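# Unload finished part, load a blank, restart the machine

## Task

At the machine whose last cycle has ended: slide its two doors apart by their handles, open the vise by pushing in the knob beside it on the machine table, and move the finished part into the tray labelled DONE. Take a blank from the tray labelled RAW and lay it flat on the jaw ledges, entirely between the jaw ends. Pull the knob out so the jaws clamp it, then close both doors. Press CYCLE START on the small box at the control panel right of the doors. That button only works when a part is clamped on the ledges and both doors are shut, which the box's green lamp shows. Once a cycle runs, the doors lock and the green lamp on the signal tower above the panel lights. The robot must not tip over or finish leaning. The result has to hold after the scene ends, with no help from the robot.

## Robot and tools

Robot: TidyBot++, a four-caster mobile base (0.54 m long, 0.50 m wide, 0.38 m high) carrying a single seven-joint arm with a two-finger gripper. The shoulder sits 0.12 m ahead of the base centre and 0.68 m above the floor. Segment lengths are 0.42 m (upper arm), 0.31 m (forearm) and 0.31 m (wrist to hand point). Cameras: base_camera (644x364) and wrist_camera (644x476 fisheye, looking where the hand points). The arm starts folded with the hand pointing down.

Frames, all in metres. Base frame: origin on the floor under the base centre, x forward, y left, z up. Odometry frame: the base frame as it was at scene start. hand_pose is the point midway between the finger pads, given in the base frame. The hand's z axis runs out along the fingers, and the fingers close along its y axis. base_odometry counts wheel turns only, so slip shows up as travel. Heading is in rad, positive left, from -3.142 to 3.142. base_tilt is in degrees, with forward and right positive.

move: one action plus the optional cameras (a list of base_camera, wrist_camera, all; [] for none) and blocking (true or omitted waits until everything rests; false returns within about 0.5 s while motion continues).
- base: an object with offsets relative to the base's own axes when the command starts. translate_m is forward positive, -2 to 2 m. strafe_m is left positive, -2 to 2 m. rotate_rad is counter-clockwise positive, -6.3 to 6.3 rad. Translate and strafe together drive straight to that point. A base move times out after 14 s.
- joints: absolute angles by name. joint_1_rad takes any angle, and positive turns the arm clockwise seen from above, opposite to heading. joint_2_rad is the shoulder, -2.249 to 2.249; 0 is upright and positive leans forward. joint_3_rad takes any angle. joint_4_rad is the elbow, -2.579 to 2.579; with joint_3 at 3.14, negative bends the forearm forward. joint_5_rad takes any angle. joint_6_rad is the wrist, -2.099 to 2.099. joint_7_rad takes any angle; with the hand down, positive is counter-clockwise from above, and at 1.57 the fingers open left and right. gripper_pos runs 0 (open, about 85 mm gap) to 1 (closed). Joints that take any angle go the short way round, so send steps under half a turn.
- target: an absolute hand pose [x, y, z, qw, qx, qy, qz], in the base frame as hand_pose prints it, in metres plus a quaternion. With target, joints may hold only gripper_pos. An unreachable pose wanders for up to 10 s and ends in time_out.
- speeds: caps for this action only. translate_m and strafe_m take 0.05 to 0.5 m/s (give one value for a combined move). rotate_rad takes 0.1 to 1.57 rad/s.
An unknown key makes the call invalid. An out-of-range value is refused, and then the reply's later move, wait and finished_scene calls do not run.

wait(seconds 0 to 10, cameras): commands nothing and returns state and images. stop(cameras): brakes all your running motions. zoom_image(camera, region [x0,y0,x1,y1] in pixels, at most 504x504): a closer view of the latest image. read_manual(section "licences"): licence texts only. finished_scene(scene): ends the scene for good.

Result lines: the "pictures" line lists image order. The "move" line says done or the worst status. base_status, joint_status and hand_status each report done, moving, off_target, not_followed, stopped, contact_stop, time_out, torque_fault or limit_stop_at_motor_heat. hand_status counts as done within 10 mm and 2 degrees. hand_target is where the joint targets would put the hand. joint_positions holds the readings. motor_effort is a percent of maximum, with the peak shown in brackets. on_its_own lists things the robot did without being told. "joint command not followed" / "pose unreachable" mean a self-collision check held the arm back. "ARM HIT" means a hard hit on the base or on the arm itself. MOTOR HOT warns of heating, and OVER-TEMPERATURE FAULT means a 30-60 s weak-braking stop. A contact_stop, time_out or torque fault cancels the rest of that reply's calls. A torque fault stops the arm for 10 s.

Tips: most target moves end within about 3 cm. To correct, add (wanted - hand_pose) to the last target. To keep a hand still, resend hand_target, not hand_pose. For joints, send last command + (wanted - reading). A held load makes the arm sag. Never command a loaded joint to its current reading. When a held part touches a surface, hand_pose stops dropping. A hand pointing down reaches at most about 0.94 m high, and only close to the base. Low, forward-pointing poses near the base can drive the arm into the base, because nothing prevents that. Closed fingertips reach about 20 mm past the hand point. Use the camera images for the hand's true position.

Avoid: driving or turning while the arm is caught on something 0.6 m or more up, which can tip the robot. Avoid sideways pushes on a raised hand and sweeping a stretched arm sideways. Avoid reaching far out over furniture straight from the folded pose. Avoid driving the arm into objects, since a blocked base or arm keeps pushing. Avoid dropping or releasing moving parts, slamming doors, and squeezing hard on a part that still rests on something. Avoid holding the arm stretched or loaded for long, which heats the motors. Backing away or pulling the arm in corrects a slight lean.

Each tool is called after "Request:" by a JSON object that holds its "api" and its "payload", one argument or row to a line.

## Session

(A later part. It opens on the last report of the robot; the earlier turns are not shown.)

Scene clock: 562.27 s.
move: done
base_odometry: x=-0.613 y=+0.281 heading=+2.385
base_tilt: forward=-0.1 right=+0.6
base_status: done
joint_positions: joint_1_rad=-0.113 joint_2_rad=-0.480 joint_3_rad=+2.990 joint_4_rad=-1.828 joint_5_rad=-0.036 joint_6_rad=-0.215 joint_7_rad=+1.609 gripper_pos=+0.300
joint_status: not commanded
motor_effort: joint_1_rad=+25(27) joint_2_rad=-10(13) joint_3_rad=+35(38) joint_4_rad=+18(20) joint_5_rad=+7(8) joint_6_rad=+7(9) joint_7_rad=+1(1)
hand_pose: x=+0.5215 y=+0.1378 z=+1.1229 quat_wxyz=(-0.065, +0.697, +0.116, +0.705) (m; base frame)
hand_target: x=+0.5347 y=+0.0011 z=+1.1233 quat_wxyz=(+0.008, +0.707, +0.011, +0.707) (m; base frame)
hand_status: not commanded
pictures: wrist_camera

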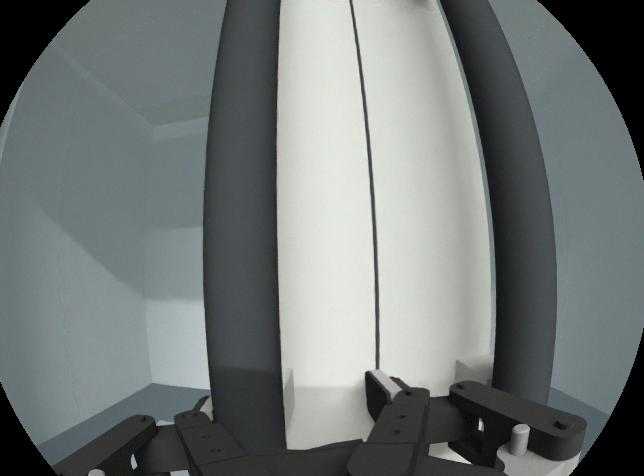

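Request:
{"api": "move", "payload": {
  "base": {"strafe_m": 0.142},
  "speeds": {"strafe_m": 0.2},
  "cameras": []
}}

Request:
{"api": "move", "payload": {
  "base": {"translate_m": -0.22},
  "cameras": ["wrist_camera"]
}}

Request:
{"api": "move", "payload": {
  "base": {"strafe_m": -1.0},
  "joints": {"gripper_pos": 1.0, "joint_1_rad": -0.015, "joint_2_rad": -0.446, "joint_4_rad": -1.63, "joint_6_rad": -0.41},
  "cameras": ["wrist_camera"]
}}

Scene clock: 568.13 s.
move: done
base_odometry: x=-0.711 y=+0.178 heading=+2.385
base_tilt: forward=-0.1 right=+0.6
base_status: done
joint_positions: joint_1_rad=-0.005 joint_2_rad=-0.505 joint_3_rad=+3.146 joint_4_rad=-1.849 joint_5_rad=-0.036 joint_6_rad=-0.225 joint_7_rad=+1.609 gripper_pos=+0.300
joint_status: not commanded
motor_effort: joint_1_rad=-1(23) joint_2_rad=-5(10) joint_3_rad=+1(33) joint_4_rad=+22(25) joint_5_rad=+0(6) joint_6_rad=+9(14) joint_7_rad=+0(1)
hand_pose: x=+0.5332 y=+0.0036 z=+1.1212 quat_wxyz=(-0.003, +0.707, +0.004, +0.708) (m; base frame)
hand_target: x=+0.5347 y=+0.0011 z=+1.1233 quat_wxyz=(+0.008, +0.707, +0.011, +0.707) (m; base frame)
hand_status: not commanded
pictures: none
No camera images: "cameras" was empty.

Scene clock: 569.80 s.
move: done
base_odometry: x=-0.551 y=+0.027 heading=+2.385
base_tilt: forward=-0.1 right=+0.6
base_status: done
joint_positions: joint_1_rad=-0.005 joint_2_rad=-0.507 joint_3_rad=+3.146 joint_4_rad=-1.849 joint_5_rad=-0.036 joint_6_rad=-0.225 joint_7_rad=+1.609 gripper_pos=+0.300
joint_status: not commanded
motor_effort: joint_1_rad=+0(1) joint_2_rad=-5(9) joint_3_rad=+1(2) joint_4_rad=+22(23) joint_5_rad=+0(1) joint_6_rad=+9(10) joint_7_rad=+0(1)
hand_pose: x=+0.5321 y=+0.0036 z=+1.1222 quat_wxyz=(-0.003, +0.706, +0.004, +0.708) (m; base frame)
hand_target: x=+0.5347 y=+0.0011 z=+1.1233 quat_wxyz=(+0.008, +0.707, +0.011, +0.707) (m; base frame)
hand_status: not commanded
pictures: wrist_camera

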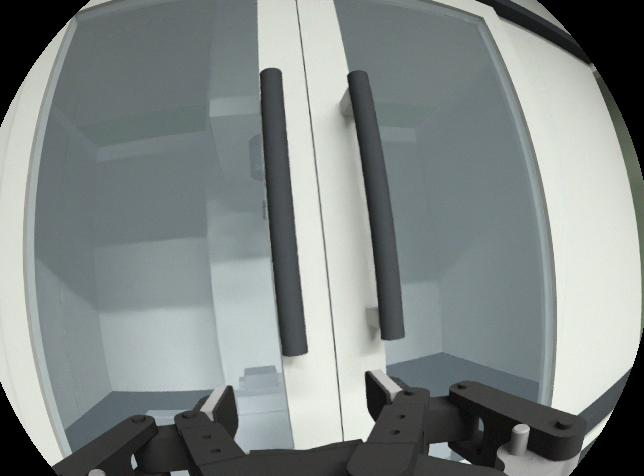

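Scene clock: 572.67 s.
move: done
base_odometry: x=+0.136 y=+0.754 heading=+2.384
base_tilt: forward=-0.1 right=+0.6
base_status: done
joint_positions: joint_1_rad=-0.005 joint_2_rad=-0.460 joint_3_rad=+3.147 joint_4_rad=-1.653 joint_5_rad=-0.036 joint_6_rad=-0.364 joint_7_rad=+1.609 gripper_pos=+0.999
joint_status: all done
motor_effort: joint_1_rad=+0(1) joint_2_rad=-6(6) joint_3_rad=+1(4) joint_4_rad=+21(23) joint_5_rad=+0(1) joint_6_rad=+9(10) joint_7_rad=+0(1)
hand_pose: x=+0.5359 y=+0.0040 z=+1.1792 quat_wxyz=(-0.004, +0.702, +0.005, +0.712) (m; base frame)
hand_target: x=+0.5398 y=+0.0094 z=+1.1729 quat_wxyz=(+0.001, +0.715, +0.020, +0.699) (m; base frame)
hand_status: not commanded
pictures: wrist_camera

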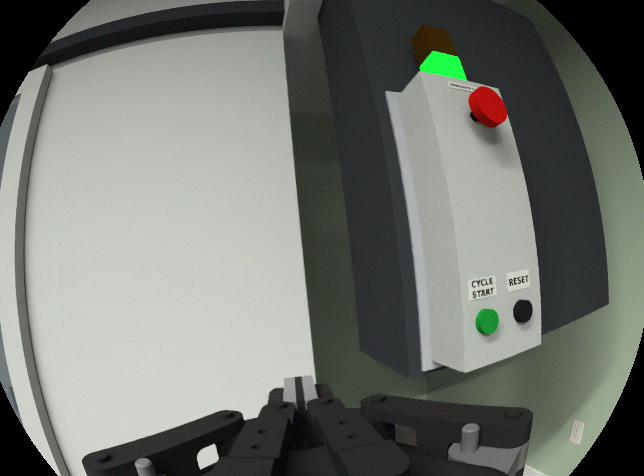

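Request:
{"api": "move", "payload": {
  "base": {"strafe_m": -0.185, "translate_m": -0.08},
  "joints": {"joint_1_rad": -0.015, "joint_2_rad": -0.446, "joint_4_rad": -1.63, "joint_6_rad": -0.41},
  "cameras": ["wrist_camera"]
}}

Scene clock: 577.33 s.
move: done
base_odometry: x=+0.321 y=+0.833 heading=+2.385
base_tilt: forward=-0.1 right=+0.6
base_status: done
joint_positions: joint_1_rad=-0.005 joint_2_rad=-0.453 joint_3_rad=+3.150 joint_4_rad=-1.652 joint_5_rad=-0.036 joint_6_rad=-0.366 joint_7_rad=+1.609 gripper_pos=+0.999
joint_status: all done
motor_effort: joint_1_rad=+0(1) joint_2_rad=-6(8) joint_3_rad=+1(3) joint_4_rad=+20(22) joint_5_rad=+0(1) joint_6_rad=+9(10) joint_7_rad=+0(1)
hand_pose: x=+0.5391 y=+0.0026 z=+1.1763 quat_wxyz=(-0.003, +0.705, +0.004, +0.709) (m; base frame)
hand_target: x=+0.5398 y=+0.0094 z=+1.1729 quat_wxyz=(+0.001, +0.715, +0.020, +0.699) (m; base frame)
hand_status: not commanded
pictures: wrist_camera

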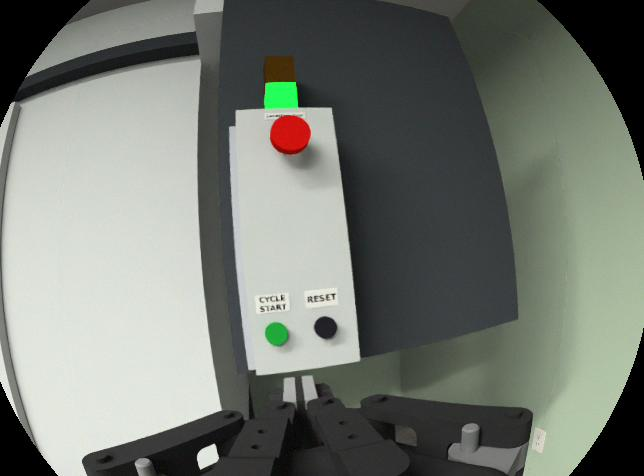

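Request:
{"api": "move", "payload": {
  "base": {"strafe_m": 0.012, "translate_m": 0.05},
  "speeds": {"translate_m": 0.2},
  "cameras": ["wrist_camera"]
}}

Scene clock: 581.43 s.
move: done
base_odometry: x=+0.277 y=+0.859 heading=+2.385
base_tilt: forward=-0.1 right=+0.6
base_status: done
joint_positions: joint_1_rad=-0.005 joint_2_rad=-0.443 joint_3_rad=+3.150 joint_4_rad=-1.651 joint_5_rad=-0.036 joint_6_rad=-0.367 joint_7_rad=+1.609 gripper_pos=+0.999
joint_status: not commanded
motor_effort: joint_1_rad=+0(1) joint_2_rad=-6(11) joint_3_rad=+1(3) joint_4_rad=+21(22) joint_5_rad=+0(1) joint_6_rad=+10(10) joint_7_rad=+0(1)
hand_pose: x=+0.5440 y=+0.0028 z=+1.1721 quat_wxyz=(-0.003, +0.709, +0.004, +0.706) (m; base frame)
hand_target: x=+0.5398 y=+0.0094 z=+1.1729 quat_wxyz=(+0.001, +0.715, +0.020, +0.699) (m; base frame)
hand_status: not commanded
pictures: wrist_camera

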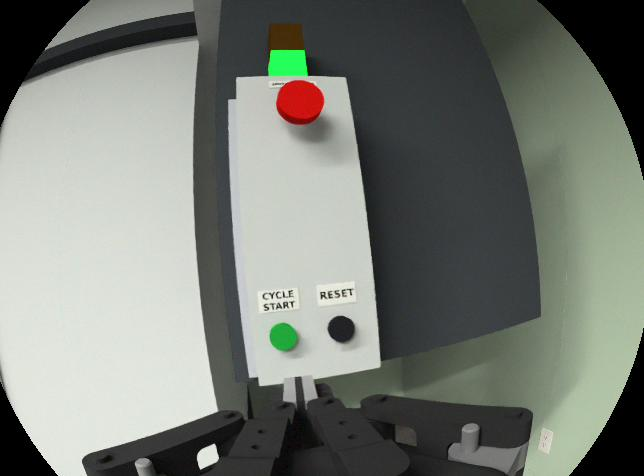

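Request:
{"api": "move", "payload": {
  "base": {"strafe_m": 0.006, "translate_m": 0.03},
  "speeds": {"translate_m": 0.2},
  "joints": {"joint_4_rad": -1.6, "joint_6_rad": -0.44},
  "cameras": ["wrist_camera"]
}}

Scene clock: 587.63 s.
move: done
base_odometry: x=+0.251 y=+0.876 heading=+2.384
base_tilt: forward=-0.1 right=+0.6
base_status: done
joint_positions: joint_1_rad=-0.005 joint_2_rad=-0.442 joint_3_rad=+3.150 joint_4_rad=-1.620 joint_5_rad=-0.036 joint_6_rad=-0.399 joint_7_rad=+1.609 gripper_pos=+0.999
joint_status: all done
motor_effort: joint_1_rad=-1(1) joint_2_rad=-6(9) joint_3_rad=+1(2) joint_4_rad=+21(22) joint_5_rad=+0(1) joint_6_rad=+9(10) joint_7_rad=+0(1)
hand_pose: x=+0.5407 y=+0.0031 z=+1.1809 quat_wxyz=(-0.004, +0.709, +0.005, +0.705) (m; base frame)
hand_target: x=+0.5361 y=+0.0097 z=+1.1816 quat_wxyz=(+0.001, +0.715, +0.021, +0.699) (m; base frame)
hand_status: not commanded
pictures: wrist_camera

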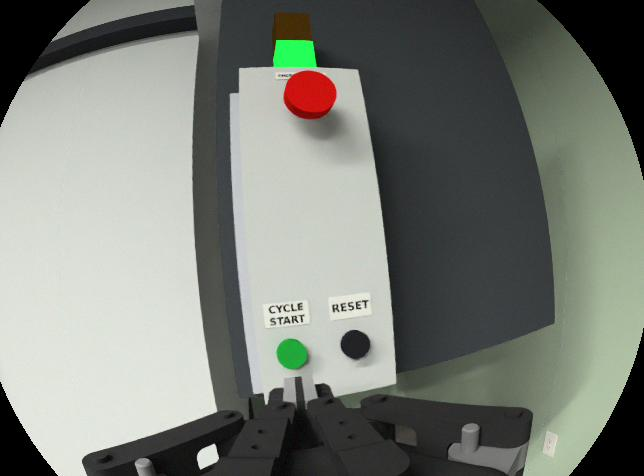

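Request:
{"api": "move", "payload": {
  "base": {"translate_m": 0.03},
  "speeds": {"translate_m": 0.1},
  "cameras": ["wrist_camera"]
}}

Scene clock: 590.27 s.
move: done
base_odometry: x=+0.229 y=+0.896 heading=+2.385
base_tilt: forward=-0.1 right=+0.6
base_status: done
joint_positions: joint_1_rad=-0.005 joint_2_rad=-0.443 joint_3_rad=+3.150 joint_4_rad=-1.620 joint_5_rad=-0.036 joint_6_rad=-0.399 joint_7_rad=+1.609 gripper_pos=+0.999
joint_status: not commanded
motor_effort: joint_1_rad=+0(1) joint_2_rad=-6(10) joint_3_rad=+1(3) joint_4_rad=+21(22) joint_5_rad=+0(1) joint_6_rad=+9(10) joint_7_rad=+0(1)
hand_pose: x=+0.5403 y=+0.0031 z=+1.1812 quat_wxyz=(-0.004, +0.709, +0.005, +0.705) (m; base frame)
hand_target: x=+0.5361 y=+0.0097 z=+1.1816 quat_wxyz=(+0.001, +0.715, +0.021, +0.699) (m; base frame)
hand_status: not commanded
pictures: wrist_camera

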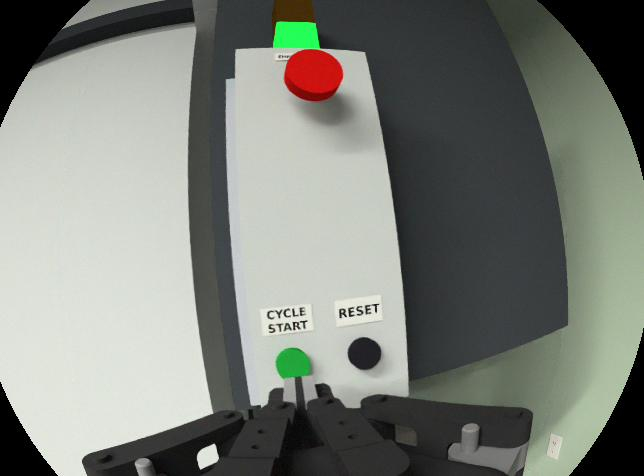

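Request:
{"api": "move", "payload": {
  "base": {"translate_m": 0.03, "strafe_m": 0.005},
  "speeds": {"translate_m": 0.1},
  "cameras": ["wrist_camera"]
}}

Scene clock: 592.97 s.
move: done
base_odometry: x=+0.204 y=+0.913 heading=+2.384
base_tilt: forward=-0.1 right=+0.6
base_status: done
joint_positions: joint_1_rad=-0.005 joint_2_rad=-0.443 joint_3_rad=+3.150 joint_4_rad=-1.620 joint_5_rad=-0.036 joint_6_rad=-0.399 joint_7_rad=+1.609 gripper_pos=+0.999
joint_status: not commanded
motor_effort: joint_1_rad=+0(1) joint_2_rad=-6(9) joint_3_rad=+1(3) joint_4_rad=+21(22) joint_5_rad=+0(1) joint_6_rad=+9(10) joint_7_rad=+0(0)
hand_pose: x=+0.5402 y=+0.0031 z=+1.1813 quat_wxyz=(-0.004, +0.709, +0.005, +0.705) (m; base frame)
hand_target: x=+0.5361 y=+0.0097 z=+1.1816 quat_wxyz=(+0.001, +0.715, +0.021, +0.699) (m; base frame)
hand_status: not commanded
pictures: wrist_camera

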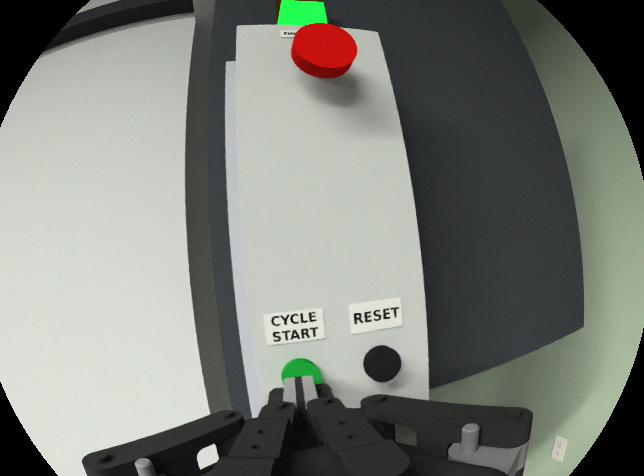

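Request:
{"api": "move", "payload": {
  "base": {"translate_m": 0.03},
  "speeds": {"translate_m": 0.1},
  "cameras": ["wrist_camera"]
}}

Scene clock: 595.37 s.
move: done
base_odometry: x=+0.182 y=+0.934 heading=+2.385
base_tilt: forward=-0.1 right=+0.6
base_status: done
joint_positions: joint_1_rad=-0.005 joint_2_rad=-0.453 joint_3_rad=+3.150 joint_4_rad=-1.619 joint_5_rad=-0.036 joint_6_rad=-0.405 joint_7_rad=+1.609 gripper_pos=+0.999
joint_status: not commanded
motor_effort: joint_1_rad=-1(2) joint_2_rad=-5(7) joint_3_rad=+1(3) joint_4_rad=+20(22) joint_5_rad=+0(1) joint_6_rad=+10(11) joint_7_rad=+0(1)
hand_pose: x=+0.5354 y=+0.0032 z=+1.1836 quat_wxyz=(-0.004, +0.707, +0.005, +0.707) (m; base frame)
hand_target: x=+0.5361 y=+0.0097 z=+1.1816 quat_wxyz=(+0.001, +0.715, +0.021, +0.699) (m; base frame)
hand_status: not commanded
pictures: wrist_camera

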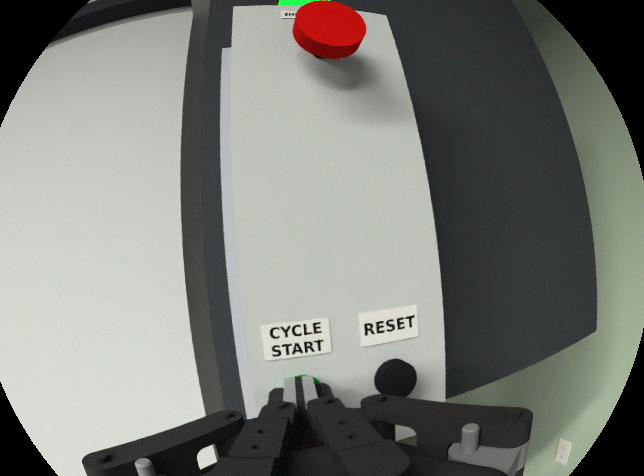

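Request:
{"api": "move", "payload": {
  "base": {"translate_m": 0.017},
  "speeds": {"translate_m": 0.1},
  "cameras": ["wrist_camera"]
}}

Scene clock: 597.20 s.
move: done
base_odometry: x=+0.169 y=+0.945 heading=+2.385
base_tilt: forward=-0.1 right=+0.6
base_status: done
joint_positions: joint_1_rad=-0.005 joint_2_rad=-0.477 joint_3_rad=+3.150 joint_4_rad=-1.619 joint_5_rad=-0.036 joint_6_rad=-0.424 joint_7_rad=+1.609 gripper_pos=+0.999
joint_status: not commanded
motor_effort: joint_1_rad=+0(2) joint_2_rad=+1(6) joint_3_rad=+1(2) joint_4_rad=+22(25) joint_5_rad=-1(1) joint_6_rad=+12(18) joint_7_rad=+0(1)
hand_pose: x=+0.5231 y=+0.0034 z=+1.1880 quat_wxyz=(-0.004, +0.705, +0.005, +0.709) (m; base frame)
hand_target: x=+0.5361 y=+0.0097 z=+1.1816 quat_wxyz=(+0.001, +0.715, +0.021, +0.699) (m; base frame)
hand_status: not commanded
pictures: wrist_camera

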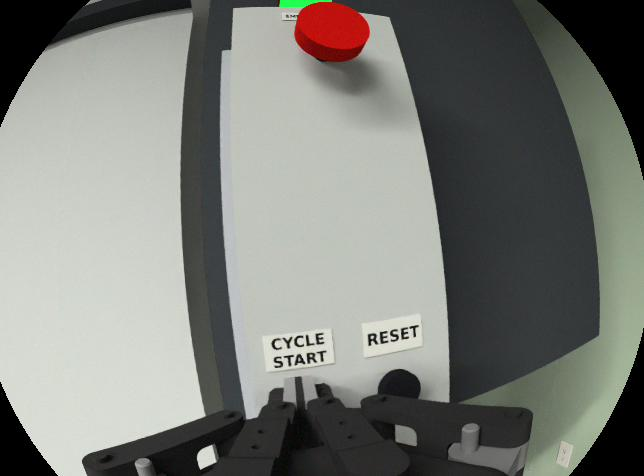

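Request:
{"api": "move", "payload": {
  "base": {"translate_m": -0.2},
  "cameras": []
}}

Request:
{"api": "move", "payload": {
  "joints": {"joint_6_rad": 0.35},
  "cameras": ["wrist_camera"]
}}

Scene clock: 600.50 s.
move: done
base_odometry: x=+0.315 y=+0.808 heading=+2.385
base_tilt: forward=-0.1 right=+0.6
base_status: done
joint_positions: joint_1_rad=-0.006 joint_2_rad=-0.451 joint_3_rad=+3.149 joint_4_rad=-1.614 joint_5_rad=-0.036 joint_6_rad=-0.424 joint_7_rad=+1.609 gripper_pos=+0.999
joint_status: not commanded
motor_effort: joint_1_rad=+0(2) joint_2_rad=-6(11) joint_3_rad=+1(4) joint_4_rad=+21(22) joint_5_rad=+0(1) joint_6_rad=+9(11) joint_7_rad=+0(1)
hand_pose: x=+0.5357 y=+0.0043 z=+1.1798 quat_wxyz=(-0.005, +0.713, +0.006, +0.701) (m; base frame)
hand_target: x=+0.5361 y=+0.0097 z=+1.1816 quat_wxyz=(+0.001, +0.715, +0.021, +0.699) (m; base frame)
hand_status: not commanded
pictures: none
No camera images: "cameras" was empty.

Scene clock: 601.93 s.
move: done
base_odometry: x=+0.315 y=+0.808 heading=+2.385
base_tilt: forward=-0.1 right=+0.6
base_status: not commanded
joint_positions: joint_1_rad=-0.006 joint_2_rad=-0.451 joint_3_rad=+3.149 joint_4_rad=-1.610 joint_5_rad=-0.036 joint_6_rad=+0.325 joint_7_rad=+1.609 gripper_pos=+0.999
joint_status: all done
motor_effort: joint_1_rad=-1(1) joint_2_rad=-4(7) joint_3_rad=+1(2) joint_4_rad=+19(23) joint_5_rad=+0(0) joint_6_rad=+7(11) joint_7_rad=+0(1)
hand_pose: x=+0.4543 y=-0.0046 z=+1.3956 quat_wxyz=(+0.004, +0.405, -0.006, +0.914) (m; base frame)
hand_target: x=+0.4493 y=-0.0013 z=+1.4046 quat_wxyz=(+0.012, +0.391, +0.001, +0.920) (m; base frame)
hand_status: not commanded
pictures: wrist_camera

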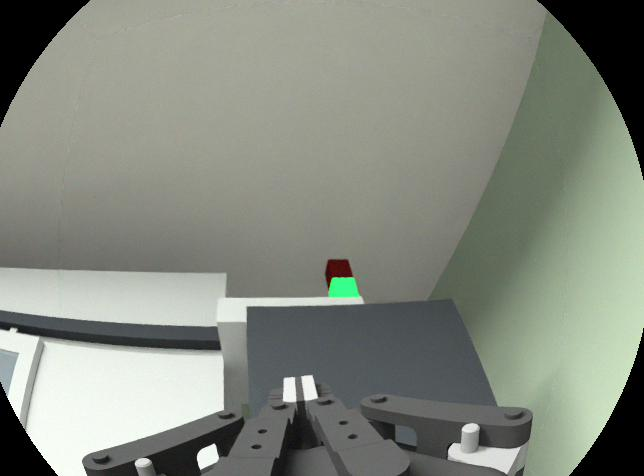

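Signal tower green lit.

Request:
{"api": "finished_scene", "payload": {
  "scene": 2
}}

The scene is finished: the task was done.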